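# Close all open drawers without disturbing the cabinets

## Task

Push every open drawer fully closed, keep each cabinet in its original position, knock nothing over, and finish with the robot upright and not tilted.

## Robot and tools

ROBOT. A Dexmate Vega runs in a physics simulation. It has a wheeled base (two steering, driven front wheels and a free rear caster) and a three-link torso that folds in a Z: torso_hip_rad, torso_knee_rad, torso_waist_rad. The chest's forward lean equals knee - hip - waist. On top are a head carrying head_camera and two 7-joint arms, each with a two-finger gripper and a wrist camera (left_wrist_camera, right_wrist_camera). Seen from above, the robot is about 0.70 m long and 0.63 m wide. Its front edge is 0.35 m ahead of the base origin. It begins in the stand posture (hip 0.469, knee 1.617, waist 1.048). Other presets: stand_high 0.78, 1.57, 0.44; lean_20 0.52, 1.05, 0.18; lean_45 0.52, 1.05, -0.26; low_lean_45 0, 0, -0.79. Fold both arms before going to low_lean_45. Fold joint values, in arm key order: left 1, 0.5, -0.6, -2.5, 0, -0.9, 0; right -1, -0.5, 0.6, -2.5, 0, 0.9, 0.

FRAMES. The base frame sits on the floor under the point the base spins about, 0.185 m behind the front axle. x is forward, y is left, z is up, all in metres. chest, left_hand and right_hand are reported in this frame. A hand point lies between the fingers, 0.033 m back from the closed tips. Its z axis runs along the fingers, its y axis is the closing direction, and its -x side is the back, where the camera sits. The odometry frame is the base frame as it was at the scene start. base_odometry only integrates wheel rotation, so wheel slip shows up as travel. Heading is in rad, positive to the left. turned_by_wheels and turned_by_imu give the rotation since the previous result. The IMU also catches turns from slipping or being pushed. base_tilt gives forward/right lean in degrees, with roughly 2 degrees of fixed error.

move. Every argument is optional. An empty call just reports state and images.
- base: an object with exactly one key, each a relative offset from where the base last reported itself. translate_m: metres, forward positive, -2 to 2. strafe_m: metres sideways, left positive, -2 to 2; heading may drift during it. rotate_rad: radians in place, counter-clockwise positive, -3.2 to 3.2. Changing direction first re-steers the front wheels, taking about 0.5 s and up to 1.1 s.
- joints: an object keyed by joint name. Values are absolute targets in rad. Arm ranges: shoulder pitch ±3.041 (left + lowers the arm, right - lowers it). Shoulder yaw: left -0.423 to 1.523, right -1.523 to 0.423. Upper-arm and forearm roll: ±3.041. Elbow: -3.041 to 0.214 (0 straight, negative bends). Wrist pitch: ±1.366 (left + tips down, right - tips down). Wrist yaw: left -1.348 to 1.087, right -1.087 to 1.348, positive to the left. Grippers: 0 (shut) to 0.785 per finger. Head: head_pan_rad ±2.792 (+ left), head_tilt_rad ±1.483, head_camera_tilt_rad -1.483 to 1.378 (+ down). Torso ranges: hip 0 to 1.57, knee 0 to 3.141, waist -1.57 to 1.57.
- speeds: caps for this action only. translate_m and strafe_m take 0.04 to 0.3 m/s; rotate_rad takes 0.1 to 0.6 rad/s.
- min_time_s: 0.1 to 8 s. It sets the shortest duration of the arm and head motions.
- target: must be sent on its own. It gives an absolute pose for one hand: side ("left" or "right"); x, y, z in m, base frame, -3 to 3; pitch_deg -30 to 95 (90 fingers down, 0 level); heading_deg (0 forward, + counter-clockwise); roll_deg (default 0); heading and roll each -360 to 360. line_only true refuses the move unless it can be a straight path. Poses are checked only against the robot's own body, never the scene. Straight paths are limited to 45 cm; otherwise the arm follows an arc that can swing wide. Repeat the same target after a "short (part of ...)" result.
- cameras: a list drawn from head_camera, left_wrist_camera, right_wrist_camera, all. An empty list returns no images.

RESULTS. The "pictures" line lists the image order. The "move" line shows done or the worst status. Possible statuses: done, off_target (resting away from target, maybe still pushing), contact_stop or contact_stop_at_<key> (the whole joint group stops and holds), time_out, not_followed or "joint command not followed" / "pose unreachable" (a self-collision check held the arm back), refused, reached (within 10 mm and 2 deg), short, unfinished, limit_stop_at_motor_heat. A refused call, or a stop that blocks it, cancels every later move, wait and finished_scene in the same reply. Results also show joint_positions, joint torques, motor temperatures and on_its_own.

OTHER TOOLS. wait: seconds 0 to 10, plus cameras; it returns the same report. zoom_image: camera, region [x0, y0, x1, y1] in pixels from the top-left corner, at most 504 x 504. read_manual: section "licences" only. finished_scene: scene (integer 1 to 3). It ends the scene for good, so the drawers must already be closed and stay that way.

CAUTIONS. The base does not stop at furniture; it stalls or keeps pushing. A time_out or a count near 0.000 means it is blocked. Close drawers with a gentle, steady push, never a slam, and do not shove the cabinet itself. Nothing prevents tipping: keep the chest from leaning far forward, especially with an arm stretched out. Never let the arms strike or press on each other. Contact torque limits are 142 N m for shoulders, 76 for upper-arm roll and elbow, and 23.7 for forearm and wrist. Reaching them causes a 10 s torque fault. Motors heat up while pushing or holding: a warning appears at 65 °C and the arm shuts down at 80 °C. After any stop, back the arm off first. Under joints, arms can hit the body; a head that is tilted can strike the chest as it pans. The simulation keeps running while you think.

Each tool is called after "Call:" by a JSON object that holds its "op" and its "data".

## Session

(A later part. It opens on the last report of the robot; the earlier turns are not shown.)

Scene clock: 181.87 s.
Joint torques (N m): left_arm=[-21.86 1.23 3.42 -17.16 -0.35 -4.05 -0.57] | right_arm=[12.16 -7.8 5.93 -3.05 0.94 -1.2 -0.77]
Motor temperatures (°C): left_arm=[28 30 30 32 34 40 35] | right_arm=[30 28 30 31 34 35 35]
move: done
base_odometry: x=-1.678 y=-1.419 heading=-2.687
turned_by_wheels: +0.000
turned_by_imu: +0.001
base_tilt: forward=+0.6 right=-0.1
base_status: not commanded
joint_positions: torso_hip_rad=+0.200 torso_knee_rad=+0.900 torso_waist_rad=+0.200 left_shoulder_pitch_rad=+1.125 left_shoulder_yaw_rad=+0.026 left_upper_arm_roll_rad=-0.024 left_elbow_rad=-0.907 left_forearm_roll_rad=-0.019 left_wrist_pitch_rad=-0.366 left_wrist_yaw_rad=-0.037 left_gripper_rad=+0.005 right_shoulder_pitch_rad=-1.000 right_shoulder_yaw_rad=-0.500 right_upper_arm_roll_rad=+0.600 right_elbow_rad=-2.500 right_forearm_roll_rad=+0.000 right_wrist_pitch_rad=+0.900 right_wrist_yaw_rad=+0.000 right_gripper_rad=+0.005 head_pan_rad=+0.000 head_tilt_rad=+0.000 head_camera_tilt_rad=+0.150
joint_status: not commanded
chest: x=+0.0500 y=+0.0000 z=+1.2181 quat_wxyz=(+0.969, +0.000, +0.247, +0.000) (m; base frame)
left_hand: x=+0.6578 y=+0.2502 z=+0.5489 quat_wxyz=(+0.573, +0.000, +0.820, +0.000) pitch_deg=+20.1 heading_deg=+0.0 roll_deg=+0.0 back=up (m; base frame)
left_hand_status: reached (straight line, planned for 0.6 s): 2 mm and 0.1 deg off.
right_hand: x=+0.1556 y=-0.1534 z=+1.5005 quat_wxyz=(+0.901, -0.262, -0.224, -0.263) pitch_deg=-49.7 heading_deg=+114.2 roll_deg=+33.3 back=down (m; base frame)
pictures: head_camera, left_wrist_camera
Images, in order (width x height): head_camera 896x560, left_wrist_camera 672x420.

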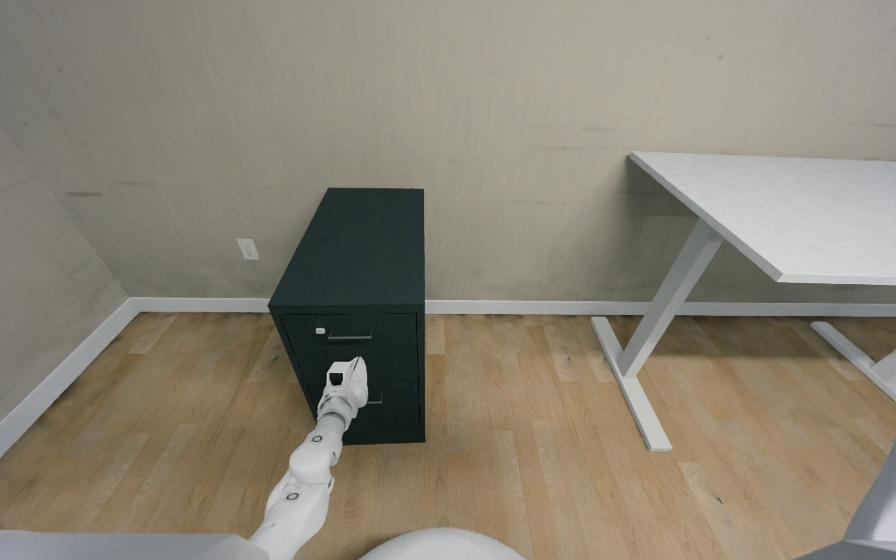

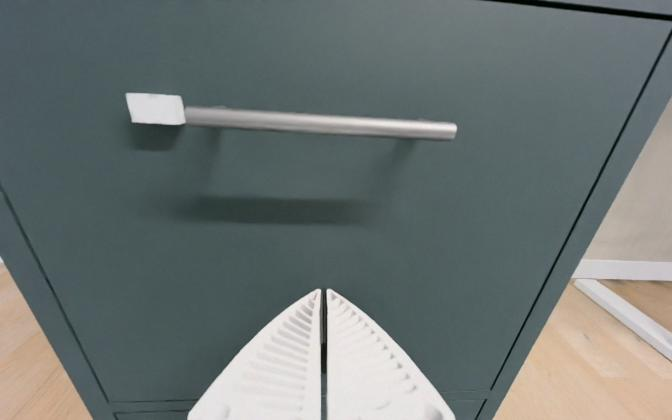

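Flush almost; press on until the fingers bulge.

Call:
{"op": "move", "data": {"target": {"side":"left","x":0.675,"y":0.25,"z":0.55,"pitch_deg":20,"heading_deg":0,"line_only":true}, "cameras": ["head_camera","left_wrist_camera"]}}

Scene clock: 185.83 s.
Joint torques (N m): left_arm=[-37.2 4.01 5.19 -28.66 0.4 -5.95 -0.58] | right_arm=[13.44 -7.73 5.7 -2.68 0.92 -1.34 -0.76]
Motor temperatures (°C): left_arm=[29 30 30 32 34 40 35] | right_arm=[30 28 30 31 34 35 35]
move: done
base_odometry: x=-1.678 y=-1.419 heading=-2.687
turned_by_wheels: +0.000
turned_by_imu: +0.001
base_tilt: forward=+0.7 right=-0.1
base_status: not commanded
joint_positions: torso_hip_rad=+0.200 torso_knee_rad=+0.900 torso_waist_rad=+0.200 left_shoulder_pitch_rad=+1.066 left_shoulder_yaw_rad=+0.026 left_upper_arm_roll_rad=-0.024 left_elbow_rad=-0.828 left_forearm_roll_rad=-0.018 left_wrist_pitch_rad=-0.384 left_wrist_yaw_rad=-0.038 left_gripper_rad=+0.005 right_shoulder_pitch_rad=-1.000 right_shoulder_yaw_rad=-0.500 right_upper_arm_roll_rad=+0.600 right_elbow_rad=-2.500 right_forearm_roll_rad=+0.000 right_wrist_pitch_rad=+0.900 right_wrist_yaw_rad=+0.000 right_gripper_rad=+0.005 head_pan_rad=+0.000 head_tilt_rad=+0.000 head_camera_tilt_rad=+0.150
joint_status: not commanded
chest: x=+0.0499 y=+0.0000 z=+1.2181 quat_wxyz=(+0.969, +0.000, +0.247, +0.000) (m; base frame)
left_hand: x=+0.6720 y=+0.2502 z=+0.5477 quat_wxyz=(+0.572, +0.000, +0.820, +0.000) pitch_deg=+20.3 heading_deg=+0.0 roll_deg=+0.0 back=up (m; base frame)
left_hand_status: reached (straight line, planned for 0.6 s): 4 mm and 0.3 deg off.
right_hand: x=+0.1554 y=-0.1534 z=+1.5005 quat_wxyz=(+0.901, -0.262, -0.224, -0.263) pitch_deg=-49.7 heading_deg=+114.2 roll_deg=+33.3 back=down (m; base frame)
pictures: head_camera, left_wrist_camera
Images, in order (width x height): head_camera 896x560, left_wrist_camera 672x420.

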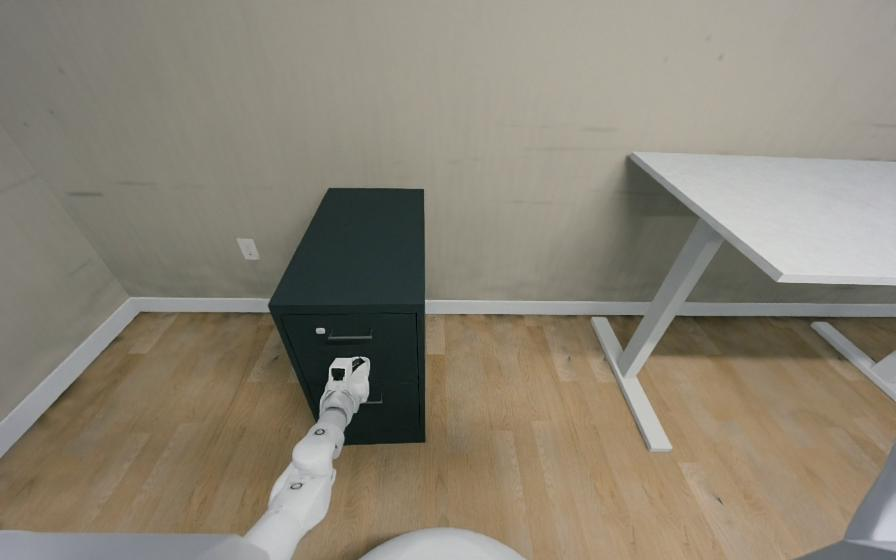

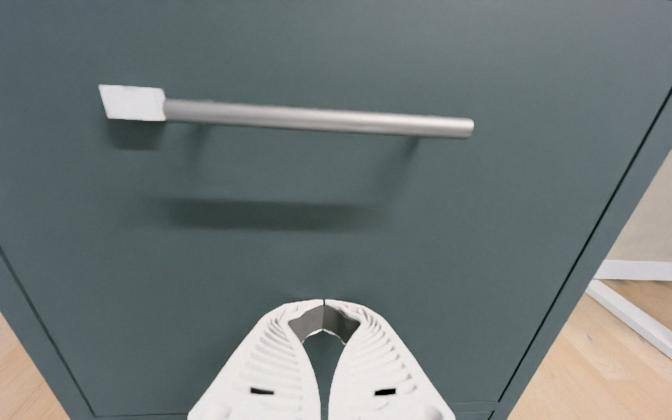

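Call:
{"op": "move", "data": {"target": {"side":"left","x":0.55,"y":0.15,"z":0.55,"pitch_deg":20,"heading_deg":0,"line_only":true}, "cameras": ["left_wrist_camera"]}}

Call:
{"op": "move", "data": {"base": {"translate_m":-1.4}, "cameras": ["head_camera"]}}

Call:
{"op": "move", "data": {"base": {"rotate_rad":-1.57}, "joints": {"head_camera_tilt_rad":0.1}, "cameras": ["head_camera"]}}

Scene clock: 206.73 s.
Joint torques (N m): left_arm=[-1.08 -1.26 4.53 -10.84 0.61 -1.79 0.39] | right_arm=[12.86 -7.72 5.42 -3.09 1.02 -1.72 -0.77]
Motor temperatures (°C): left_arm=[33 30 30 34 34 42 35] | right_arm=[30 28 30 31 34 35 35]
move: done
base_odometry: x=-1.678 y=-1.419 heading=-2.687
turned_by_wheels: +0.000
turned_by_imu: +0.000
base_tilt: forward=+0.6 right=-0.1
base_status: not commanded
joint_positions: torso_hip_rad=+0.200 torso_knee_rad=+0.900 torso_waist_rad=+0.200 left_shoulder_pitch_rad=+1.431 left_shoulder_yaw_rad=-0.101 left_upper_arm_roll_rad=+0.092 left_elbow_rad=-1.177 left_forearm_roll_rad=+0.110 left_wrist_pitch_rad=-0.392 left_wrist_yaw_rad=+0.133 left_gripper_rad=+0.005 right_shoulder_pitch_rad=-1.000 right_shoulder_yaw_rad=-0.500 right_upper_arm_roll_rad=+0.600 right_elbow_rad=-2.500 right_forearm_roll_rad=+0.000 right_wrist_pitch_rad=+0.900 right_wrist_yaw_rad=+0.000 right_gripper_rad=+0.005 head_pan_rad=+0.000 head_tilt_rad=+0.000 head_camera_tilt_rad=+0.150
joint_status: not commanded
chest: x=+0.0499 y=+0.0000 z=+1.2181 quat_wxyz=(+0.969, +0.000, +0.247, +0.000) (m; base frame)
left_hand: x=+0.5521 y=+0.1517 z=+0.5493 quat_wxyz=(+0.573, +0.000, +0.819, +0.000) pitch_deg=+20.0 heading_deg=+0.0 roll_deg=+0.0 back=up (m; base frame)
left_hand_status: reached (straight line, planned for 1.6 s): 3 mm and 0.1 deg off.
right_hand: x=+0.1555 y=-0.1534 z=+1.5005 quat_wxyz=(+0.901, -0.262, -0.224, -0.263) pitch_deg=-49.7 heading_deg=+114.2 roll_deg=+33.3 back=down (m; base frame)
pictures: left_wrist_camera
Images, in order (width x height): left_wrist_camera 672x420.

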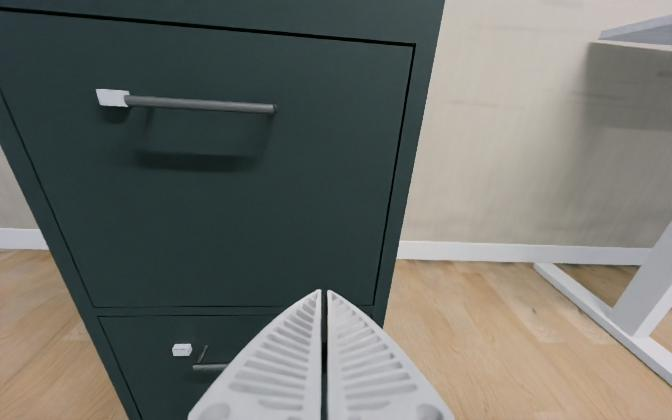

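Scene clock: 213.00 s.
Joint torques (N m): left_arm=[-0.22 -2.95 5.29 -11.69 0.83 -2.28 0.15] | right_arm=[12.22 -7.83 5.67 -3.45 1.03 -1.76 -0.78]
Motor temperatures (°C): left_arm=[32 30 30 34 34 42 35] | right_arm=[31 28 30 31 34 35 35]
move: done
base_odometry: x=-0.421 y=-0.802 heading=-2.688
turned_by_wheels: -0.001
turned_by_imu: +0.001
base_tilt: forward=+0.7 right=-0.1
base_status: done
joint_positions: torso_hip_rad=+0.200 torso_knee_rad=+0.900 torso_waist_rad=+0.200 left_shoulder_pitch_rad=+1.437 left_shoulder_yaw_rad=-0.103 left_upper_arm_roll_rad=+0.094 left_elbow_rad=-1.181 left_forearm_roll_rad=+0.113 left_wrist_pitch_rad=-0.394 left_wrist_yaw_rad=+0.136 left_gripper_rad=+0.005 right_shoulder_pitch_rad=-1.000 right_shoulder_yaw_rad=-0.500 right_upper_arm_roll_rad=+0.600 right_elbow_rad=-2.500 right_forearm_roll_rad=+0.000 right_wrist_pitch_rad=+0.900 right_wrist_yaw_rad=+0.000 right_gripper_rad=+0.005 head_pan_rad=+0.000 head_tilt_rad=+0.000 head_camera_tilt_rad=+0.150
joint_status: not commanded
chest: x=+0.0500 y=+0.0000 z=+1.2181 quat_wxyz=(+0.969, +0.000, +0.247, +0.000) (m; base frame)
left_hand: x=+0.5499 y=+0.1502 z=+0.5497 quat_wxyz=(+0.573, +0.000, +0.819, +0.000) pitch_deg=+20.0 heading_deg=+0.0 roll_deg=+0.0 back=up (m; base frame)
right_hand: x=+0.1556 y=-0.1534 z=+1.5005 quat_wxyz=(+0.901, -0.262, -0.224, -0.263) pitch_deg=-49.7 heading_deg=+114.2 roll_deg=+33.3 back=down (m; base frame)
pictures: head_camera
Images, in order (width x height): head_camera 896x560.

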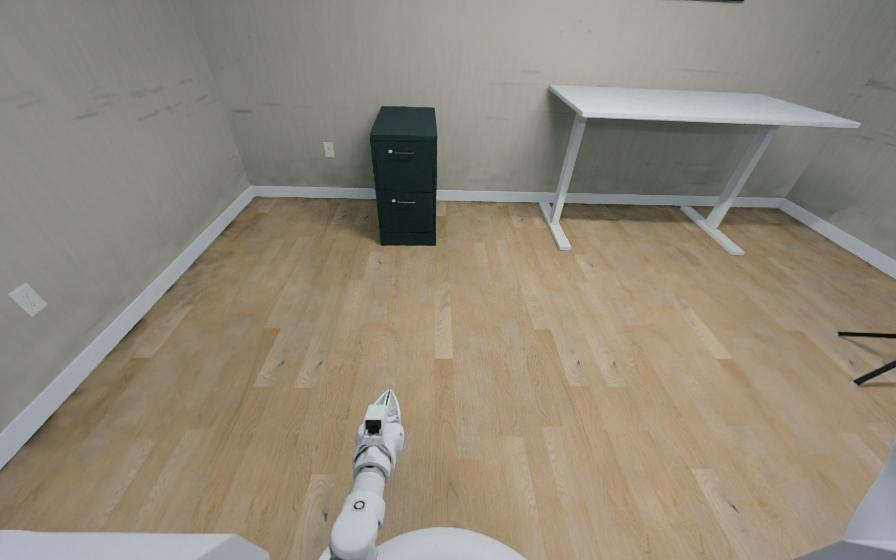

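Scene clock: 217.17 s.
Joint torques (N m): left_arm=[-0.61 -5.55 5.11 -12.24 0.05 -2.62 0.27] | right_arm=[12.89 -6.83 5.65 -2.9 1 -1.47 -0.79]
Motor temperatures (°C): left_arm=[31 30 30 34 34 41 35] | right_arm=[31 28 30 31 34 35 35]
move: done
base_odometry: x=-0.423 y=-0.802 heading=+2.023
turned_by_wheels: -1.572
turned_by_imu: -1.542
base_tilt: forward=+0.7 right=-0.1
base_status: done
joint_positions: torso_hip_rad=+0.200 torso_knee_rad=+0.900 torso_waist_rad=+0.200 left_shoulder_pitch_rad=+1.437 left_shoulder_yaw_rad=-0.103 left_upper_arm_roll_rad=+0.094 left_elbow_rad=-1.181 left_forearm_roll_rad=+0.113 left_wrist_pitch_rad=-0.394 left_wrist_yaw_rad=+0.136 left_gripper_rad=+0.005 right_shoulder_pitch_rad=-1.000 right_shoulder_yaw_rad=-0.500 right_upper_arm_roll_rad=+0.600 right_elbow_rad=-2.500 right_forearm_roll_rad=+0.000 right_wrist_pitch_rad=+0.900 right_wrist_yaw_rad=+0.000 right_gripper_rad=+0.005 head_pan_rad=+0.000 head_tilt_rad=+0.000 head_camera_tilt_rad=+0.100
joint_status: all done
chest: x=+0.0500 y=+0.0000 z=+1.2181 quat_wxyz=(+0.969, +0.000, +0.247, +0.000) (m; base frame)
left_hand: x=+0.5499 y=+0.1501 z=+0.5497 quat_wxyz=(+0.573, +0.000, +0.819, +0.000) pitch_deg=+20.0 heading_deg=+0.0 roll_deg=+0.0 back=up (m; base frame)
right_hand: x=+0.1556 y=-0.1534 z=+1.5005 quat_wxyz=(+0.901, -0.262, -0.224, -0.263) pitch_deg=-49.7 heading_deg=+114.2 roll_deg=+33.3 back=down (m; base frame)
pictures: head_camera
Images, in order (width x height): head_camera 896x560.

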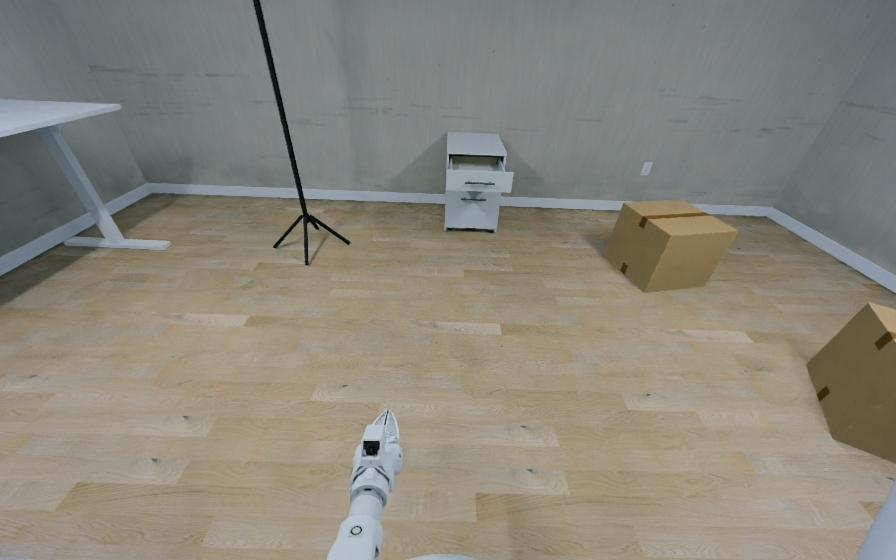

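Call:
{"op": "move", "data": {"base": {"rotate_rad":-0.1}, "cameras": []}}

Call:
{"op": "move", "data": {"base": {"translate_m":1.1}, "joints": {"head_camera_tilt_rad":0.2}, "cameras": ["head_camera","left_wrist_camera"]}}

Scene clock: 229.60 s.
Joint torques (N m): left_arm=[-0.1 -3.75 3.64 -11.08 0.2 -2.66 -0.15] | right_arm=[13 -7.28 5.67 -3.56 0.96 -1.23 -0.83]
Motor temperatures (°C): left_arm=[30 30 30 33 34 41 35] | right_arm=[31 28 30 31 34 35 35]
move: done
base_odometry: x=-0.423 y=-0.802 heading=+1.923
turned_by_wheels: -0.100
turned_by_imu: -0.097
base_tilt: forward=+0.6 right=+0.0
base_status: done
joint_positions: torso_hip_rad=+0.200 torso_knee_rad=+0.900 torso_waist_rad=+0.200 left_shoulder_pitch_rad=+1.437 left_shoulder_yaw_rad=-0.103 left_upper_arm_roll_rad=+0.094 left_elbow_rad=-1.181 left_forearm_roll_rad=+0.113 left_wrist_pitch_rad=-0.394 left_wrist_yaw_rad=+0.136 left_gripper_rad=+0.005 right_shoulder_pitch_rad=-1.000 right_shoulder_yaw_rad=-0.500 right_upper_arm_roll_rad=+0.600 right_elbow_rad=-2.500 right_forearm_roll_rad=+0.000 right_wrist_pitch_rad=+0.900 right_wrist_yaw_rad=+0.000 right_gripper_rad=+0.005 head_pan_rad=+0.000 head_tilt_rad=+0.000 head_camera_tilt_rad=+0.100
joint_status: not commanded
chest: x=+0.0500 y=+0.0000 z=+1.2181 quat_wxyz=(+0.969, +0.000, +0.247, +0.000) (m; base frame)
left_hand: x=+0.5499 y=+0.1501 z=+0.5497 quat_wxyz=(+0.573, +0.000, +0.819, +0.000) pitch_deg=+20.0 heading_deg=+0.0 roll_deg=+0.0 back=up (m; base frame)
right_hand: x=+0.1556 y=-0.1534 z=+1.5005 quat_wxyz=(+0.901, -0.262, -0.224, -0.263) pitch_deg=-49.7 heading_deg=+114.2 roll_deg=+33.3 back=down (m; base frame)
pictures: none
No camera images: "cameras" was empty.

Scene clock: 235.17 s.
Joint torques (N m): left_arm=[-1.36 -5.61 5.79 -10.84 0.39 -2.48 0.82] | right_arm=[12.61 -8.37 5.46 -3.53 1.02 -1.52 -0.75]
Motor temperatures (°C): left_arm=[30 30 30 33 34 41 35] | right_arm=[31 28 30 31 34 35 35]
move: done
base_odometry: x=-0.805 y=+0.229 heading=+1.923
turned_by_wheels: +0.000
turned_by_imu: -0.001
base_tilt: forward=+0.7 right=-0.1
base_status: done
joint_positions: torso_hip_rad=+0.200 torso_knee_rad=+0.900 torso_waist_rad=+0.200 left_shoulder_pitch_rad=+1.437 left_shoulder_yaw_rad=-0.103 left_upper_arm_roll_rad=+0.094 left_elbow_rad=-1.181 left_forearm_roll_rad=+0.113 left_wrist_pitch_rad=-0.394 left_wrist_yaw_rad=+0.136 left_gripper_rad=+0.005 right_shoulder_pitch_rad=-1.000 right_shoulder_yaw_rad=-0.500 right_upper_arm_roll_rad=+0.600 right_elbow_rad=-2.500 right_forearm_roll_rad=+0.000 right_wrist_pitch_rad=+0.900 right_wrist_yaw_rad=+0.000 right_gripper_rad=+0.005 head_pan_rad=+0.000 head_tilt_rad=+0.000 head_camera_tilt_rad=+0.200
joint_status: all done
chest: x=+0.0500 y=+0.0000 z=+1.2181 quat_wxyz=(+0.969, +0.000, +0.247, +0.000) (m; base frame)
left_hand: x=+0.5499 y=+0.1501 z=+0.5497 quat_wxyz=(+0.573, +0.000, +0.819, +0.000) pitch_deg=+20.0 heading_deg=+0.0 roll_deg=+0.0 back=up (m; base frame)
right_hand: x=+0.1556 y=-0.1534 z=+1.5005 quat_wxyz=(+0.901, -0.262, -0.224, -0.263) pitch_deg=-49.7 heading_deg=+114.2 roll_deg=+33.3 back=down (m; base frame)
pictures: head_camera, left_wrist_camera
Images, in order (width x height): head_camera 896x560, left_wrist_camera 672x420.

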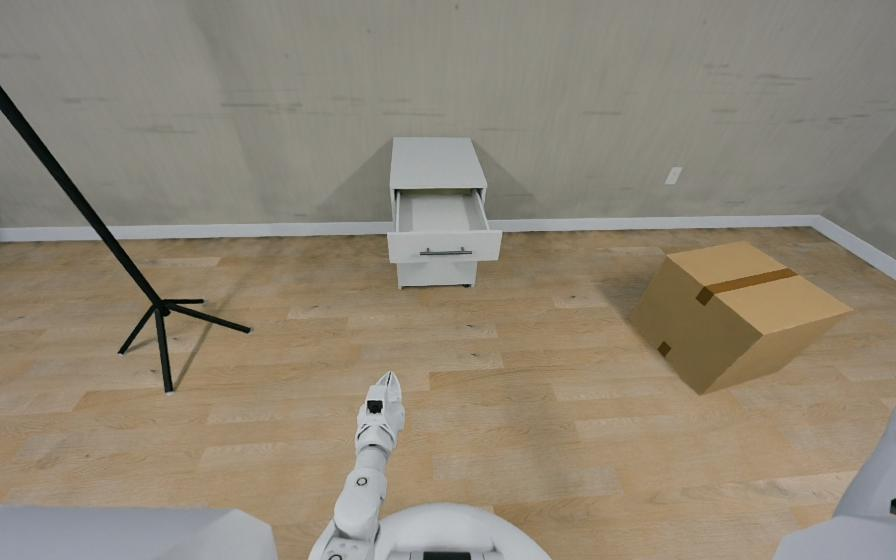

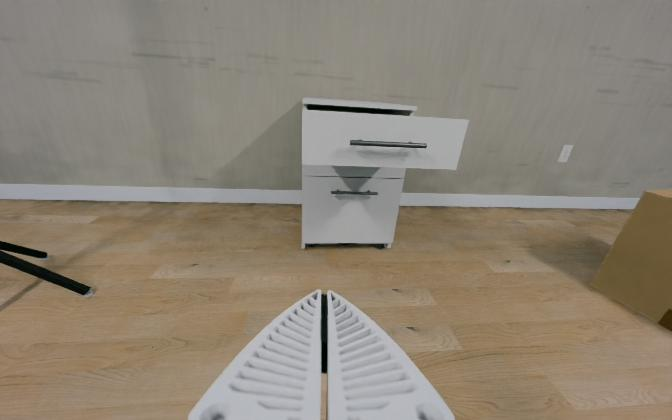

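Call:
{"op": "move", "data": {"base": {"rotate_rad":0.045}, "cameras": []}}

Call:
{"op": "move", "data": {"target": {"side":"left","x":0.57,"y":0.0,"z":0.5,"pitch_deg":25,"heading_deg":0}, "cameras": []}}

Call:
{"op": "move", "data": {"base": {"translate_m":0.4}, "cameras": ["head_camera","left_wrist_camera"]}}

Scene clock: 248.27 s.
Joint torques (N m): left_arm=[0.14 -2.77 5.75 -12.23 0.14 -2.73 0.25] | right_arm=[11.97 -7.62 5.65 -2.8 0.96 -1.26 -0.81]
Motor temperatures (°C): left_arm=[29 30 30 33 34 40 35] | right_arm=[31 28 30 31 34 35 35]
move: done
base_odometry: x=-0.805 y=+0.229 heading=+1.968
turned_by_wheels: +0.045
turned_by_imu: +0.043
base_tilt: forward=+0.7 right=+0.0
base_status: done
joint_positions: torso_hip_rad=+0.200 torso_knee_rad=+0.900 torso_waist_rad=+0.200 left_shoulder_pitch_rad=+1.437 left_shoulder_yaw_rad=-0.103 left_upper_arm_roll_rad=+0.094 left_elbow_rad=-1.181 left_forearm_roll_rad=+0.113 left_wrist_pitch_rad=-0.394 left_wrist_yaw_rad=+0.136 left_gripper_rad=+0.005 right_shoulder_pitch_rad=-1.000 right_shoulder_yaw_rad=-0.500 right_upper_arm_roll_rad=+0.600 right_elbow_rad=-2.500 right_forearm_roll_rad=+0.000 right_wrist_pitch_rad=+0.900 right_wrist_yaw_rad=+0.000 right_gripper_rad=+0.005 head_pan_rad=+0.000 head_tilt_rad=+0.000 head_camera_tilt_rad=+0.200
joint_status: not commanded
chest: x=+0.0500 y=+0.0000 z=+1.2181 quat_wxyz=(+0.969, +0.000, +0.247, +0.000) (m; base frame)
left_hand: x=+0.5499 y=+0.1501 z=+0.5497 quat_wxyz=(+0.573, +0.000, +0.819, +0.000) pitch_deg=+20.0 heading_deg=+0.0 roll_deg=+0.0 back=up (m; base frame)
right_hand: x=+0.1556 y=-0.1534 z=+1.5005 quat_wxyz=(+0.901, -0.262, -0.224, -0.263) pitch_deg=-49.7 heading_deg=+114.2 roll_deg=+33.3 back=down (m; base frame)
pictures: none
No camera images: "cameras" was empty.

Scene clock: 248.57 s.
Joint torques (N m): left_arm=[1.9 -3.47 5.96 -10.04 0.37 -3.55 0.25] | right_arm=[12.94 -7 5.55 -2.63 0.9 -1.63 -0.85]
Motor temperatures (°C): left_arm=[29 30 30 33 34 40 35] | right_arm=[31 28 30 31 34 35 35]
move: refused
base_odometry: x=-0.805 y=+0.229 heading=+1.968
turned_by_wheels: +0.000
turned_by_imu: +0.000
base_tilt: forward=+0.6 right=+0.0
base_status: not commanded
joint_positions: torso_hip_rad=+0.200 torso_knee_rad=+0.900 torso_waist_rad=+0.200 left_shoulder_pitch_rad=+1.437 left_shoulder_yaw_rad=-0.103 left_upper_arm_roll_rad=+0.094 left_elbow_rad=-1.181 left_forearm_roll_rad=+0.113 left_wrist_pitch_rad=-0.394 left_wrist_yaw_rad=+0.136 left_gripper_rad=+0.005 right_shoulder_pitch_rad=-1.000 right_shoulder_yaw_rad=-0.500 right_upper_arm_roll_rad=+0.600 right_elbow_rad=-2.500 right_forearm_roll_rad=+0.000 right_wrist_pitch_rad=+0.900 right_wrist_yaw_rad=+0.000 right_gripper_rad=+0.005 head_pan_rad=+0.000 head_tilt_rad=+0.000 head_camera_tilt_rad=+0.200
joint_status: not commanded
chest: x=+0.0500 y=+0.0000 z=+1.2181 quat_wxyz=(+0.969, +0.000, +0.247, +0.000) (m; base frame)
left_hand: x=+0.5499 y=+0.1501 z=+0.5497 quat_wxyz=(+0.573, +0.000, +0.819, +0.000) pitch_deg=+20.0 heading_deg=+0.0 roll_deg=+0.0 back=up (m; base frame)
left_hand_status: refused: no posture of the arm gets there (out of reach): the closest leaves the hand 0.8 cm and 0 deg from the pose. Nothing moved.
right_hand: x=+0.1556 y=-0.1534 z=+1.5005 quat_wxyz=(+0.901, -0.262, -0.224, -0.263) pitch_deg=-49.7 heading_deg=+114.2 roll_deg=+33.3 back=down (m; base frame)
pictures: none
No camera images: "cameras" was empty.

not run: a stop came earlier in this reply.

Call:
{"op": "move", "data": {"target": {"side":"left","x":0.55,"y":0.07,"z":0.5,"pitch_deg":25,"heading_deg":0}, "cameras": []}}

Call:
{"op": "move", "data": {"base": {"strafe_m":-0.1}, "cameras": []}}

Call:
{"op": "move", "data": {"base": {"translate_m":0.4}, "cameras": ["head_camera","left_wrist_camera"]}}

Scene clock: 256.13 s.
Joint torques (N m): left_arm=[-9.65 -6.82 5.8 -7.98 0.27 -2.48 0.9] | right_arm=[11.98 -7.02 5.57 -3.25 0.97 -1.62 -0.9]
Motor temperatures (°C): left_arm=[29 30 30 32 34 40 35] | right_arm=[31 28 30 31 34 35 35]
move: done
base_odometry: x=-0.805 y=+0.229 heading=+1.968
turned_by_wheels: +0.000
turned_by_imu: +0.001
base_tilt: forward=+0.7 right=+0.0
base_status: not commanded
joint_positions: torso_hip_rad=+0.200 torso_knee_rad=+0.900 torso_waist_rad=+0.200 left_shoulder_pitch_rad=+1.249 left_shoulder_yaw_rad=-0.145 left_upper_arm_roll_rad=+0.288 left_elbow_rad=-0.833 left_forearm_roll_rad=+0.067 left_wrist_pitch_rad=-0.449 left_wrist_yaw_rad=+0.345 left_gripper_rad=+0.005 right_shoulder_pitch_rad=-1.000 right_shoulder_yaw_rad=-0.500 right_upper_arm_roll_rad=+0.600 right_elbow_rad=-2.500 right_forearm_roll_rad=+0.000 right_wrist_pitch_rad=+0.900 right_wrist_yaw_rad=+0.000 right_gripper_rad=+0.005 head_pan_rad=+0.000 head_tilt_rad=+0.000 head_camera_tilt_rad=+0.200
joint_status: not commanded
chest: x=+0.0500 y=+0.0000 z=+1.2181 quat_wxyz=(+0.969, +0.000, +0.247, +0.000) (m; base frame)
left_hand: x=+0.5499 y=+0.0712 z=+0.5004 quat_wxyz=(+0.538, +0.000, +0.843, +0.000) pitch_deg=+25.0 heading_deg=+0.0 roll_deg=-0.1 back=up (m; base frame)
left_hand_status: reached (checked arc [the straight line was blocked], planned for 1.4 s): 1 mm and 0.1 deg off.
right_hand: x=+0.1556 y=-0.1534 z=+1.5005 quat_wxyz=(+0.901, -0.262, -0.224, -0.263) pitch_deg=-49.7 heading_deg=+114.2 roll_deg=+33.3 back=down (m; base frame)
pictures: none
No camera images: "cameras" was empty.

Scene clock: 258.63 s.
Joint torques (N m): left_arm=[-5.77 -7.09 3.88 -9.26 -0.39 -2.86 0.14] | right_arm=[12.01 -7.45 5.59 -3.18 1.13 -1.69 -0.89]
Motor temperatures (°C): left_arm=[29 30 30 32 34 40 35] | right_arm=[31 28 30 31 34 35 35]
move: done
base_odometry: x=-0.713 y=+0.268 heading=+1.966
turned_by_wheels: -0.002
turned_by_imu: -0.002
base_tilt: forward=+0.6 right=-0.1
base_status: done
joint_positions: torso_hip_rad=+0.200 torso_knee_rad=+0.900 torso_waist_rad=+0.200 left_shoulder_pitch_rad=+1.246 left_shoulder_yaw_rad=-0.146 left_upper_arm_roll_rad=+0.292 left_elbow_rad=-0.827 left_forearm_roll_rad=+0.067 left_wrist_pitch_rad=-0.450 left_wrist_yaw_rad=+0.349 left_gripper_rad=+0.005 right_shoulder_pitch_rad=-1.000 right_shoulder_yaw_rad=-0.500 right_upper_arm_roll_rad=+0.600 right_elbow_rad=-2.500 right_forearm_roll_rad=+0.000 right_wrist_pitch_rad=+0.900 right_wrist_yaw_rad=+0.000 right_gripper_rad=+0.005 head_pan_rad=+0.000 head_tilt_rad=+0.000 head_camera_tilt_rad=+0.200
joint_status: not commanded
chest: x=+0.0500 y=+0.0000 z=+1.2181 quat_wxyz=(+0.969, +0.000, +0.247, +0.000) (m; base frame)
left_hand: x=+0.5497 y=+0.0702 z=+0.4997 quat_wxyz=(+0.537, +0.000, +0.844, +0.000) pitch_deg=+25.0 heading_deg=+0.0 roll_deg=+0.0 back=up (m; base frame)
right_hand: x=+0.1556 y=-0.1534 z=+1.5005 quat_wxyz=(+0.901, -0.262, -0.224, -0.263) pitch_deg=-49.7 heading_deg=+114.2 roll_deg=+33.3 back=down (m; base frame)
pictures: none
No camera images: "cameras" was empty.

Scene clock: 262.10 s.
Joint torques (N m): left_arm=[-8.7 -6.47 4.8 -8.74 0.45 -2.37 0.12] | right_arm=[12.7 -7.04 5.53 -3.89 1.02 -1.51 -0.79]
Motor temperatures (°C): left_arm=[29 30 30 32 34 40 35] | right_arm=[31 28 30 31 34 35 35]
move: done
base_odometry: x=-0.869 y=+0.636 heading=+1.966
turned_by_wheels: +0.000
turned_by_imu: +0.001
base_tilt: forward=+0.7 right=+0.0
base_status: done
joint_positions: torso_hip_rad=+0.200 torso_knee_rad=+0.900 torso_waist_rad=+0.200 left_shoulder_pitch_rad=+1.246 left_shoulder_yaw_rad=-0.146 left_upper_arm_roll_rad=+0.292 left_elbow_rad=-0.827 left_forearm_roll_rad=+0.067 left_wrist_pitch_rad=-0.450 left_wrist_yaw_rad=+0.349 left_gripper_rad=+0.005 right_shoulder_pitch_rad=-1.000 right_shoulder_yaw_rad=-0.500 right_upper_arm_roll_rad=+0.600 right_elbow_rad=-2.500 right_forearm_roll_rad=+0.000 right_wrist_pitch_rad=+0.900 right_wrist_yaw_rad=+0.000 right_gripper_rad=+0.005 head_pan_rad=+0.000 head_tilt_rad=+0.000 head_camera_tilt_rad=+0.200
joint_status: not commanded
chest: x=+0.0500 y=+0.0000 z=+1.2181 quat_wxyz=(+0.969, +0.000, +0.247, +0.000) (m; base frame)
left_hand: x=+0.5498 y=+0.0702 z=+0.4998 quat_wxyz=(+0.537, +0.000, +0.844, +0.000) pitch_deg=+25.0 heading_deg=+0.0 roll_deg=+0.0 back=up (m; base frame)
right_hand: x=+0.1557 y=-0.1534 z=+1.5005 quat_wxyz=(+0.901, -0.262, -0.224, -0.263) pitch_deg=-49.7 heading_deg=+114.2 roll_deg=+33.3 back=down (m; base frame)
pictures: head_camera, left_wrist_camera
Images, in order (width x height): head_camera 896x560, left_wrist_camera 672x420.

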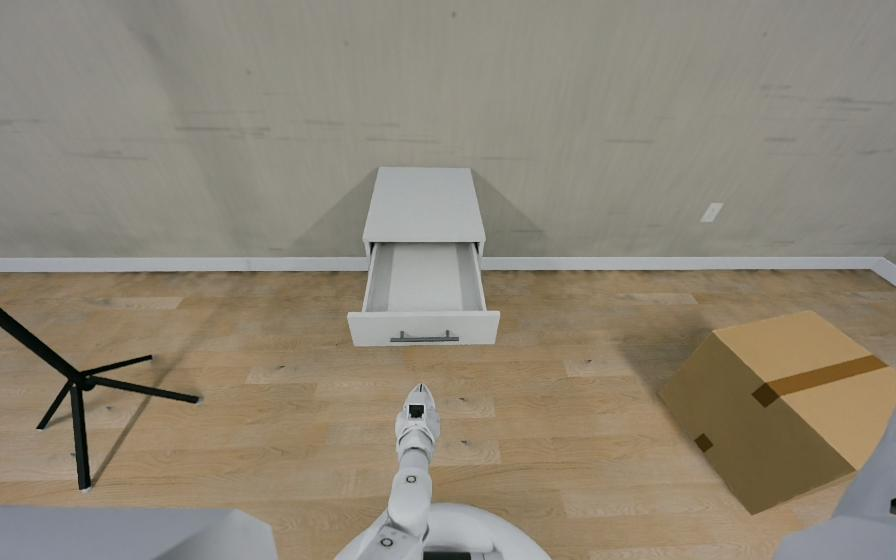

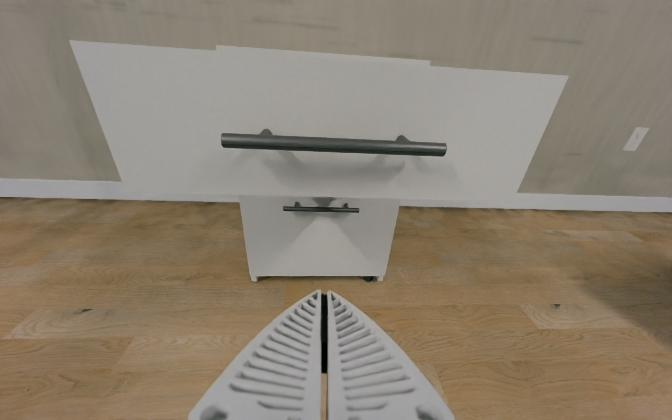

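Call:
{"op": "move", "data": {"target": {"side":"left","x":0.55,"y":0.07,"z":0.515,"pitch_deg":25,"heading_deg":0,"line_only":true}, "cameras": []}}

Call:
{"op": "move", "data": {"base": {"translate_m":0.15}, "speeds": {"translate_m":0.1}, "cameras": ["left_wrist_camera"]}}

Scene clock: 274.40 s.
Joint torques (N m): left_arm=[-3.46 -1.28 5.51 -9.66 0.56 -1.9 -0.48] | right_arm=[11.48 -7.22 5.7 -3.5 0.95 -1.13 -0.69]
Motor temperatures (°C): left_arm=[28 30 30 32 34 40 35] | right_arm=[31 28 30 31 34 35 35]
move: done
base_odometry: x=-0.869 y=+0.636 heading=+1.966
turned_by_wheels: +0.000
turned_by_imu: +0.001
base_tilt: forward=+0.7 right=+0.0
base_status: not commanded
joint_positions: torso_hip_rad=+0.200 torso_knee_rad=+0.900 torso_waist_rad=+0.200 left_shoulder_pitch_rad=+1.313 left_shoulder_yaw_rad=-0.134 left_upper_arm_roll_rad=+0.295 left_elbow_rad=-0.991 left_forearm_roll_rad=+0.075 left_wrist_pitch_rad=-0.354 left_wrist_yaw_rad=+0.342 left_gripper_rad=+0.005 right_shoulder_pitch_rad=-1.000 right_shoulder_yaw_rad=-0.500 right_upper_arm_roll_rad=+0.600 right_elbow_rad=-2.500 right_forearm_roll_rad=+0.000 right_wrist_pitch_rad=+0.900 right_wrist_yaw_rad=+0.000 right_gripper_rad=+0.005 head_pan_rad=+0.000 head_tilt_rad=+0.000 head_camera_tilt_rad=+0.200
joint_status: not commanded
chest: x=+0.0500 y=+0.0000 z=+1.2181 quat_wxyz=(+0.969, +0.000, +0.247, +0.000) (m; base frame)
left_hand: x=+0.5500 y=+0.0701 z=+0.5143 quat_wxyz=(+0.537, +0.000, +0.843, +0.000) pitch_deg=+25.0 heading_deg=+0.0 roll_deg=+0.0 back=up (m; base frame)
left_hand_status: reached (straight line, planned for 0.9 s): 1 mm and 0.0 deg off.
right_hand: x=+0.1557 y=-0.1534 z=+1.5005 quat_wxyz=(+0.901, -0.262, -0.224, -0.263) pitch_deg=-49.7 heading_deg=+114.2 roll_deg=+33.3 back=down (m; base frame)
pictures: none
No camera images: "cameras" was empty.

Scene clock: 276.83 s.
Joint torques (N m): left_arm=[-4 -2.1 8.72 -16.46 0.65 -3.7 -0.3] | right_arm=[11.19 -8.1 5.6 -2.89 0.96 -1.93 -0.81]
Motor temperatures (°C): left_arm=[28 30 30 32 34 40 35] | right_arm=[31 28 30 31 34 35 35]
move: done
base_odometry: x=-0.927 y=+0.775 heading=+1.967
turned_by_wheels: +0.000
turned_by_imu: +0.001
base_tilt: forward=+0.6 right=+0.0
base_status: done
joint_positions: torso_hip_rad=+0.200 torso_knee_rad=+0.900 torso_waist_rad=+0.200 left_shoulder_pitch_rad=+1.316 left_shoulder_yaw_rad=-0.134 left_upper_arm_roll_rad=+0.295 left_elbow_rad=-0.996 left_forearm_roll_rad=+0.075 left_wrist_pitch_rad=-0.350 left_wrist_yaw_rad=+0.342 left_gripper_rad=+0.005 right_shoulder_pitch_rad=-1.000 right_shoulder_yaw_rad=-0.500 right_upper_arm_roll_rad=+0.600 right_elbow_rad=-2.500 right_forearm_roll_rad=+0.000 right_wrist_pitch_rad=+0.900 right_wrist_yaw_rad=+0.000 right_gripper_rad=+0.005 head_pan_rad=+0.000 head_tilt_rad=+0.000 head_camera_tilt_rad=+0.200
joint_status: not commanded
chest: x=+0.0501 y=+0.0000 z=+1.2181 quat_wxyz=(+0.969, +0.000, +0.248, +0.000) (m; base frame)
left_hand: x=+0.5496 y=+0.0702 z=+0.5144 quat_wxyz=(+0.537, +0.000, +0.844, +0.000) pitch_deg=+25.1 heading_deg=+0.0 roll_deg=+0.0 back=up (m; base frame)
right_hand: x=+0.1557 y=-0.1534 z=+1.5005 quat_wxyz=(+0.901, -0.262, -0.224, -0.263) pitch_deg=-49.7 heading_deg=+114.2 roll_deg=+33.3 back=down (m; base frame)
pictures: left_wrist_camera
Images, in order (width x height): left_wrist_camera 672x420.

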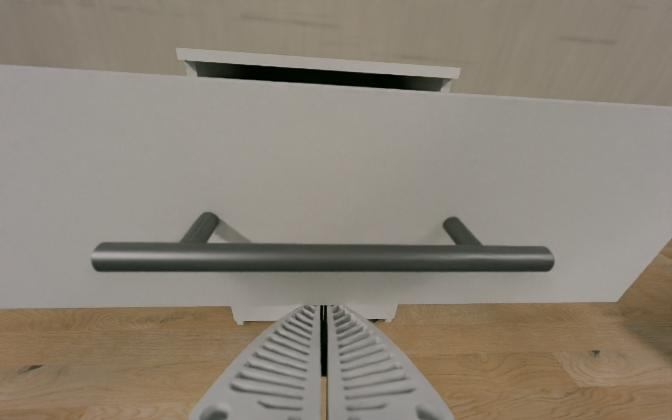

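Call:
{"op": "move", "data": {"base": {"translate_m":-0.08}, "cameras": []}}

Call:
{"op": "move", "data": {"target": {"side":"left","x":0.55,"y":0.07,"z":0.57,"pitch_deg":25,"heading_deg":0,"line_only":true}, "cameras": ["head_camera","left_wrist_camera"]}}

Scene clock: 282.00 s.
Joint torques (N m): left_arm=[-4.3 -4.69 5.34 -10.79 0.52 -2.06 -0.9] | right_arm=[12.93 -7.31 5.63 -3.55 0.99 -1.69 -0.78]
Motor temperatures (°C): left_arm=[28 30 30 32 34 40 35] | right_arm=[31 28 30 31 34 35 35]
move: done
base_odometry: x=-0.896 y=+0.701 heading=+1.967
turned_by_wheels: +0.000
turned_by_imu: +0.001
base_tilt: forward=+0.6 right=+0.0
base_status: done
joint_positions: torso_hip_rad=+0.200 torso_knee_rad=+0.900 torso_waist_rad=+0.200 left_shoulder_pitch_rad=+1.316 left_shoulder_yaw_rad=-0.134 left_upper_arm_roll_rad=+0.295 left_elbow_rad=-0.997 left_forearm_roll_rad=+0.075 left_wrist_pitch_rad=-0.350 left_wrist_yaw_rad=+0.342 left_gripper_rad=+0.005 right_shoulder_pitch_rad=-1.000 right_shoulder_yaw_rad=-0.500 right_upper_arm_roll_rad=+0.600 right_elbow_rad=-2.500 right_forearm_roll_rad=+0.000 right_wrist_pitch_rad=+0.900 right_wrist_yaw_rad=+0.000 right_gripper_rad=+0.005 head_pan_rad=+0.000 head_tilt_rad=+0.000 head_camera_tilt_rad=+0.200
joint_status: not commanded
chest: x=+0.0500 y=+0.0000 z=+1.2181 quat_wxyz=(+0.969, +0.000, +0.247, +0.000) (m; base frame)
left_hand: x=+0.5498 y=+0.0702 z=+0.5148 quat_wxyz=(+0.537, +0.000, +0.844, +0.000) pitch_deg=+25.0 heading_deg=+0.0 roll_deg=+0.0 back=up (m; base frame)
right_hand: x=+0.1556 y=-0.1534 z=+1.5005 quat_wxyz=(+0.901, -0.262, -0.224, -0.263) pitch_deg=-49.7 heading_deg=+114.2 roll_deg=+33.3 back=down (m; base frame)
pictures: none
No camera images: "cameras" was empty.

Scene clock: 282.30 s.
Joint torques (N m): left_arm=[-5.36 -4.13 7.9 -10.98 1.1 -3.14 -0.37] | right_arm=[12.29 -6.81 5.39 -3.7 0.91 -1.49 -0.81]
Motor temperatures (°C): left_arm=[28 30 30 32 34 40 35] | right_arm=[31 28 30 31 34 35 35]
move: refused
base_odometry: x=-0.896 y=+0.701 heading=+1.967
turned_by_wheels: +0.000
turned_by_imu: +0.000
base_tilt: forward=+0.7 right=-0.1
base_status: not commanded
joint_positions: torso_hip_rad=+0.200 torso_knee_rad=+0.900 torso_waist_rad=+0.200 left_shoulder_pitch_rad=+1.316 left_shoulder_yaw_rad=-0.134 left_upper_arm_roll_rad=+0.295 left_elbow_rad=-0.997 left_forearm_roll_rad=+0.075 left_wrist_pitch_rad=-0.350 left_wrist_yaw_rad=+0.342 left_gripper_rad=+0.005 right_shoulder_pitch_rad=-1.000 right_shoulder_yaw_rad=-0.500 right_upper_arm_roll_rad=+0.600 right_elbow_rad=-2.500 right_forearm_roll_rad=+0.000 right_wrist_pitch_rad=+0.900 right_wrist_yaw_rad=+0.000 right_gripper_rad=+0.005 head_pan_rad=+0.000 head_tilt_rad=+0.000 head_camera_tilt_rad=+0.200
joint_status: not commanded
chest: x=+0.0500 y=+0.0000 z=+1.2181 quat_wxyz=(+0.969, +0.000, +0.247, +0.000) (m; base frame)
left_hand: x=+0.5498 y=+0.0702 z=+0.5148 quat_wxyz=(+0.537, +0.000, +0.844, +0.000) pitch_deg=+25.0 heading_deg=+0.0 roll_deg=+0.0 back=up (m; base frame)
left_hand_status: refused: you asked line_only, and the move would not run on a straight line (the straight line was blocked) but on a checked arc of 1.7 s. Nothing moved.
right_hand: x=+0.1556 y=-0.1534 z=+1.5005 quat_wxyz=(+0.901, -0.262, -0.224, -0.263) pitch_deg=-49.7 heading_deg=+114.2 roll_deg=+33.3 back=down (m; base frame)
pictures: head_camera, left_wrist_camera
Images, in order (width x height): head_camera 896x560, left_wrist_camera 672x420.

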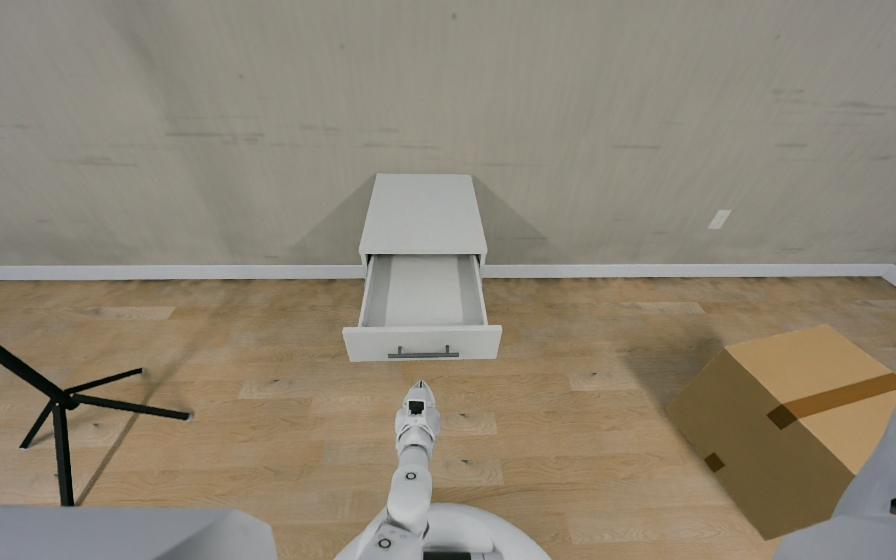

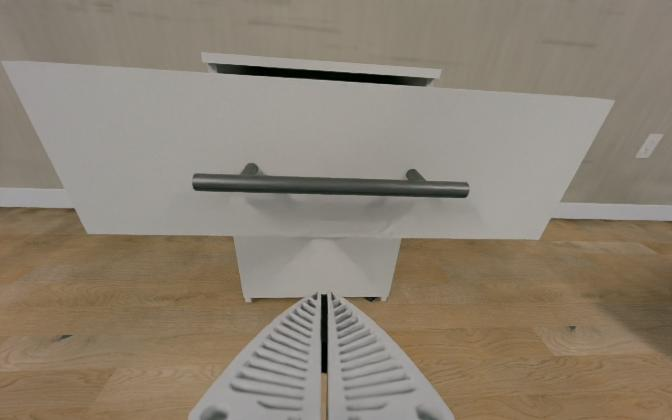

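Call:
{"op": "move", "data": {"base": {"translate_m":-0.1}, "cameras": []}}

Call:
{"op": "move", "data": {"target": {"side":"left","x":0.55,"y":0.07,"z":0.585,"pitch_deg":25,"heading_deg":0}, "cameras": ["left_wrist_camera"]}}

Call:
{"op": "move", "data": {"base": {"translate_m":0.15}, "speeds": {"translate_m":0.1}, "cameras": ["left_wrist_camera"]}}

Scene clock: 289.90 s.
Joint torques (N m): left_arm=[-3.01 -4.14 4.39 -10.12 1.04 -1.05 -0.39] | right_arm=[10.73 -7.97 5.61 -3.93 1.03 -1.83 -0.8]
Motor temperatures (°C): left_arm=[28 30 30 32 34 40 35] | right_arm=[31 28 30 31 34 35 35]
move: done
base_odometry: x=-0.857 y=+0.609 heading=+1.967
turned_by_wheels: +0.000
turned_by_imu: +0.000
base_tilt: forward=+0.6 right=-0.1
base_status: done
joint_positions: torso_hip_rad=+0.200 torso_knee_rad=+0.900 torso_waist_rad=+0.200 left_shoulder_pitch_rad=+1.316 left_shoulder_yaw_rad=-0.134 left_upper_arm_roll_rad=+0.295 left_elbow_rad=-0.997 left_forearm_roll_rad=+0.075 left_wrist_pitch_rad=-0.350 left_wrist_yaw_rad=+0.342 left_gripper_rad=+0.005 right_shoulder_pitch_rad=-1.000 right_shoulder_yaw_rad=-0.500 right_upper_arm_roll_rad=+0.600 right_elbow_rad=-2.500 right_forearm_roll_rad=+0.000 right_wrist_pitch_rad=+0.900 right_wrist_yaw_rad=+0.000 right_gripper_rad=+0.005 head_pan_rad=+0.000 head_tilt_rad=+0.000 head_camera_tilt_rad=+0.200
joint_status: not commanded
chest: x=+0.0499 y=+0.0000 z=+1.2181 quat_wxyz=(+0.969, +0.000, +0.247, +0.000) (m; base frame)
left_hand: x=+0.5498 y=+0.0702 z=+0.5149 quat_wxyz=(+0.537, +0.000, +0.844, +0.000) pitch_deg=+25.0 heading_deg=+0.0 roll_deg=+0.0 back=up (m; base frame)
right_hand: x=+0.1555 y=-0.1534 z=+1.5005 quat_wxyz=(+0.901, -0.262, -0.224, -0.263) pitch_deg=-49.7 heading_deg=+114.2 roll_deg=+33.3 back=down (m; base frame)
pictures: none
No camera images: "cameras" was empty.

Scene clock: 293.40 s.
Joint torques (N m): left_arm=[3.36 -1.48 3.99 -12.33 0.4 -2.06 0.12] | right_arm=[12.49 -8.34 5.66 -4.16 1.02 -1.79 -0.88]
Motor temperatures (°C): left_arm=[28 30 30 32 34 40 35] | right_arm=[31 28 30 31 34 35 35]
move: done
base_odometry: x=-0.857 y=+0.609 heading=+1.967
turned_by_wheels: +0.000
turned_by_imu: +0.001
base_tilt: forward=+0.7 right=-0.1
base_status: not commanded
joint_positions: torso_hip_rad=+0.200 torso_knee_rad=+0.900 torso_waist_rad=+0.200 left_shoulder_pitch_rad=+1.448 left_shoulder_yaw_rad=+0.044 left_upper_arm_roll_rad=+0.461 left_elbow_rad=-1.504 left_forearm_roll_rad=-0.065 left_wrist_pitch_rad=-0.033 left_wrist_yaw_rad=+0.457 left_gripper_rad=+0.005 right_shoulder_pitch_rad=-1.000 right_shoulder_yaw_rad=-0.500 right_upper_arm_roll_rad=+0.600 right_elbow_rad=-2.500 right_forearm_roll_rad=+0.000 right_wrist_pitch_rad=+0.900 right_wrist_yaw_rad=+0.000 right_gripper_rad=+0.005 head_pan_rad=+0.000 head_tilt_rad=+0.000 head_camera_tilt_rad=+0.200
joint_status: not commanded
chest: x=+0.0499 y=+0.0000 z=+1.2181 quat_wxyz=(+0.969, +0.000, +0.247, +0.000) (m; base frame)
left_hand: x=+0.5503 y=+0.0706 z=+0.5840 quat_wxyz=(+0.537, +0.000, +0.843, +0.000) pitch_deg=+25.0 heading_deg=+0.1 roll_deg=+0.0 back=up (m; base frame)
left_hand_status: reached (checked arc [the straight line was blocked], planned for 1.9 s): 1 mm and 0.1 deg off.
right_hand: x=+0.1555 y=-0.1534 z=+1.5005 quat_wxyz=(+0.901, -0.262, -0.224, -0.263) pitch_deg=-49.7 heading_deg=+114.2 roll_deg=+33.3 back=down (m; base frame)
pictures: left_wrist_camera
Images, in order (width x height): left_wrist_camera 672x420.

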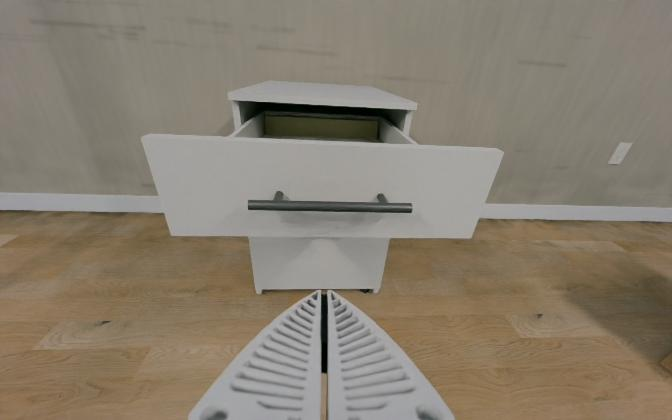

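Scene clock: 295.93 s.
Joint torques (N m): left_arm=[-1.8 -1.56 4.03 -15.1 -0.42 -2.62 0.42] | right_arm=[12.8 -8.01 5.57 -3.6 1.02 -1.87 -0.68]
Motor temperatures (°C): left_arm=[28 30 30 32 34 40 35] | right_arm=[31 28 30 31 34 35 35]
move: done
base_odometry: x=-0.915 y=+0.747 heading=+1.967
turned_by_wheels: +0.000
turned_by_imu: +0.001
base_tilt: forward=+0.7 right=+0.0
base_status: done
joint_positions: torso_hip_rad=+0.200 torso_knee_rad=+0.900 torso_waist_rad=+0.200 left_shoulder_pitch_rad=+1.449 left_shoulder_yaw_rad=+0.046 left_upper_arm_roll_rad=+0.463 left_elbow_rad=-1.510 left_forearm_roll_rad=-0.067 left_wrist_pitch_rad=-0.029 left_wrist_yaw_rad=+0.458 left_gripper_rad=+0.005 right_shoulder_pitch_rad=-1.000 right_shoulder_yaw_rad=-0.500 right_upper_arm_roll_rad=+0.600 right_elbow_rad=-2.500 right_forearm_roll_rad=+0.000 right_wrist_pitch_rad=+0.900 right_wrist_yaw_rad=+0.000 right_gripper_rad=+0.005 head_pan_rad=+0.000 head_tilt_rad=+0.000 head_camera_tilt_rad=+0.200
joint_status: not commanded
chest: x=+0.0500 y=+0.0000 z=+1.2181 quat_wxyz=(+0.969, +0.000, +0.247, +0.000) (m; base frame)
left_hand: x=+0.5499 y=+0.0701 z=+0.5848 quat_wxyz=(+0.537, +0.000, +0.844, +0.000) pitch_deg=+25.0 heading_deg=+0.0 roll_deg=+0.0 back=up (m; base frame)
right_hand: x=+0.1557 y=-0.1534 z=+1.5005 quat_wxyz=(+0.901, -0.262, -0.224, -0.263) pitch_deg=-49.7 heading_deg=+114.2 roll_deg=+33.3 back=down (m; base frame)
pictures: left_wrist_camera
Images, in order (width x height): left_wrist_camera 672x420.

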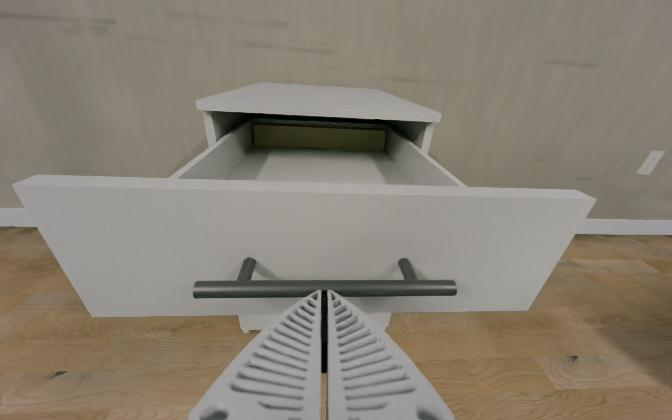

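Call:
{"op": "move", "data": {"base": {"translate_m":0.17}, "speeds": {"translate_m":0.07}, "cameras": ["head_camera","left_wrist_camera"]}}

Scene clock: 323.27 s.
Joint torques (N m): left_arm=[-0.53 -4.5 4.59 -12.38 0.58 -3.03 -0.03] | right_arm=[11.62 -7.35 5.64 -3.32 0.98 -2.14 -0.86]
Motor temperatures (°C): left_arm=[28 30 30 32 34 40 35] | right_arm=[31 28 30 31 34 35 35]
move: done
base_odometry: x=-0.981 y=+0.904 heading=+1.967
turned_by_wheels: +0.000
turned_by_imu: +0.001
base_tilt: forward=+0.7 right=-0.1
base_status: done
joint_positions: torso_hip_rad=+0.200 torso_knee_rad=+0.900 torso_waist_rad=+0.200 left_shoulder_pitch_rad=+1.449 left_shoulder_yaw_rad=+0.046 left_upper_arm_roll_rad=+0.463 left_elbow_rad=-1.510 left_forearm_roll_rad=-0.067 left_wrist_pitch_rad=-0.029 left_wrist_yaw_rad=+0.459 left_gripper_rad=+0.005 right_shoulder_pitch_rad=-1.000 right_shoulder_yaw_rad=-0.500 right_upper_arm_roll_rad=+0.600 right_elbow_rad=-2.500 right_forearm_roll_rad=+0.000 right_wrist_pitch_rad=+0.900 right_wrist_yaw_rad=+0.000 right_gripper_rad=+0.005 head_pan_rad=+0.000 head_tilt_rad=+0.000 head_camera_tilt_rad=+0.200
joint_status: not commanded
chest: x=+0.0500 y=+0.0000 z=+1.2181 quat_wxyz=(+0.969, +0.000, +0.247, +0.000) (m; base frame)
left_hand: x=+0.5499 y=+0.0701 z=+0.5848 quat_wxyz=(+0.537, +0.000, +0.844, +0.000) pitch_deg=+25.0 heading_deg=+0.0 roll_deg=+0.0 back=up (m; base frame)
right_hand: x=+0.1556 y=-0.1534 z=+1.5005 quat_wxyz=(+0.901, -0.262, -0.224, -0.263) pitch_deg=-49.7 heading_deg=+114.2 roll_deg=+33.3 back=down (m; base frame)
pictures: head_camera, left_wrist_camera
Images, in order (width x height): head_camera 896x560, left_wrist_camera 672x420.

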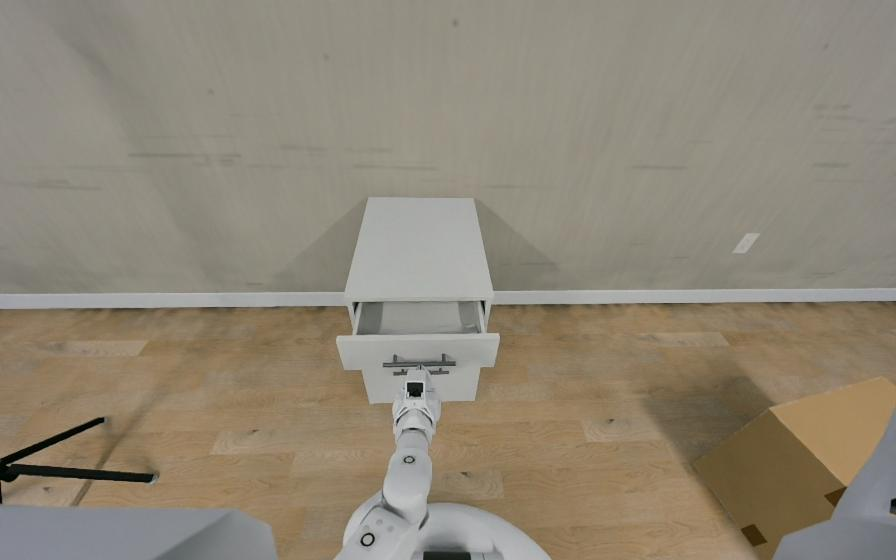

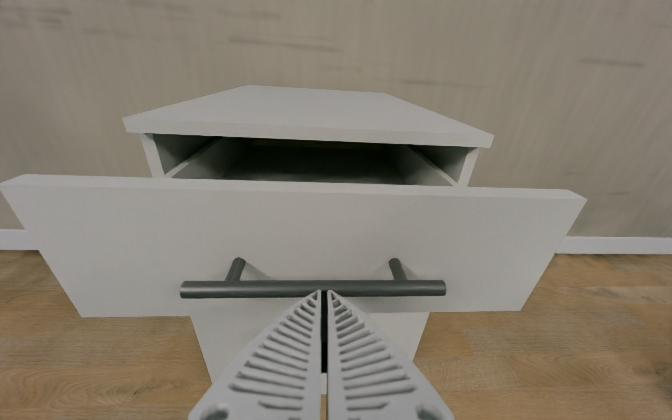

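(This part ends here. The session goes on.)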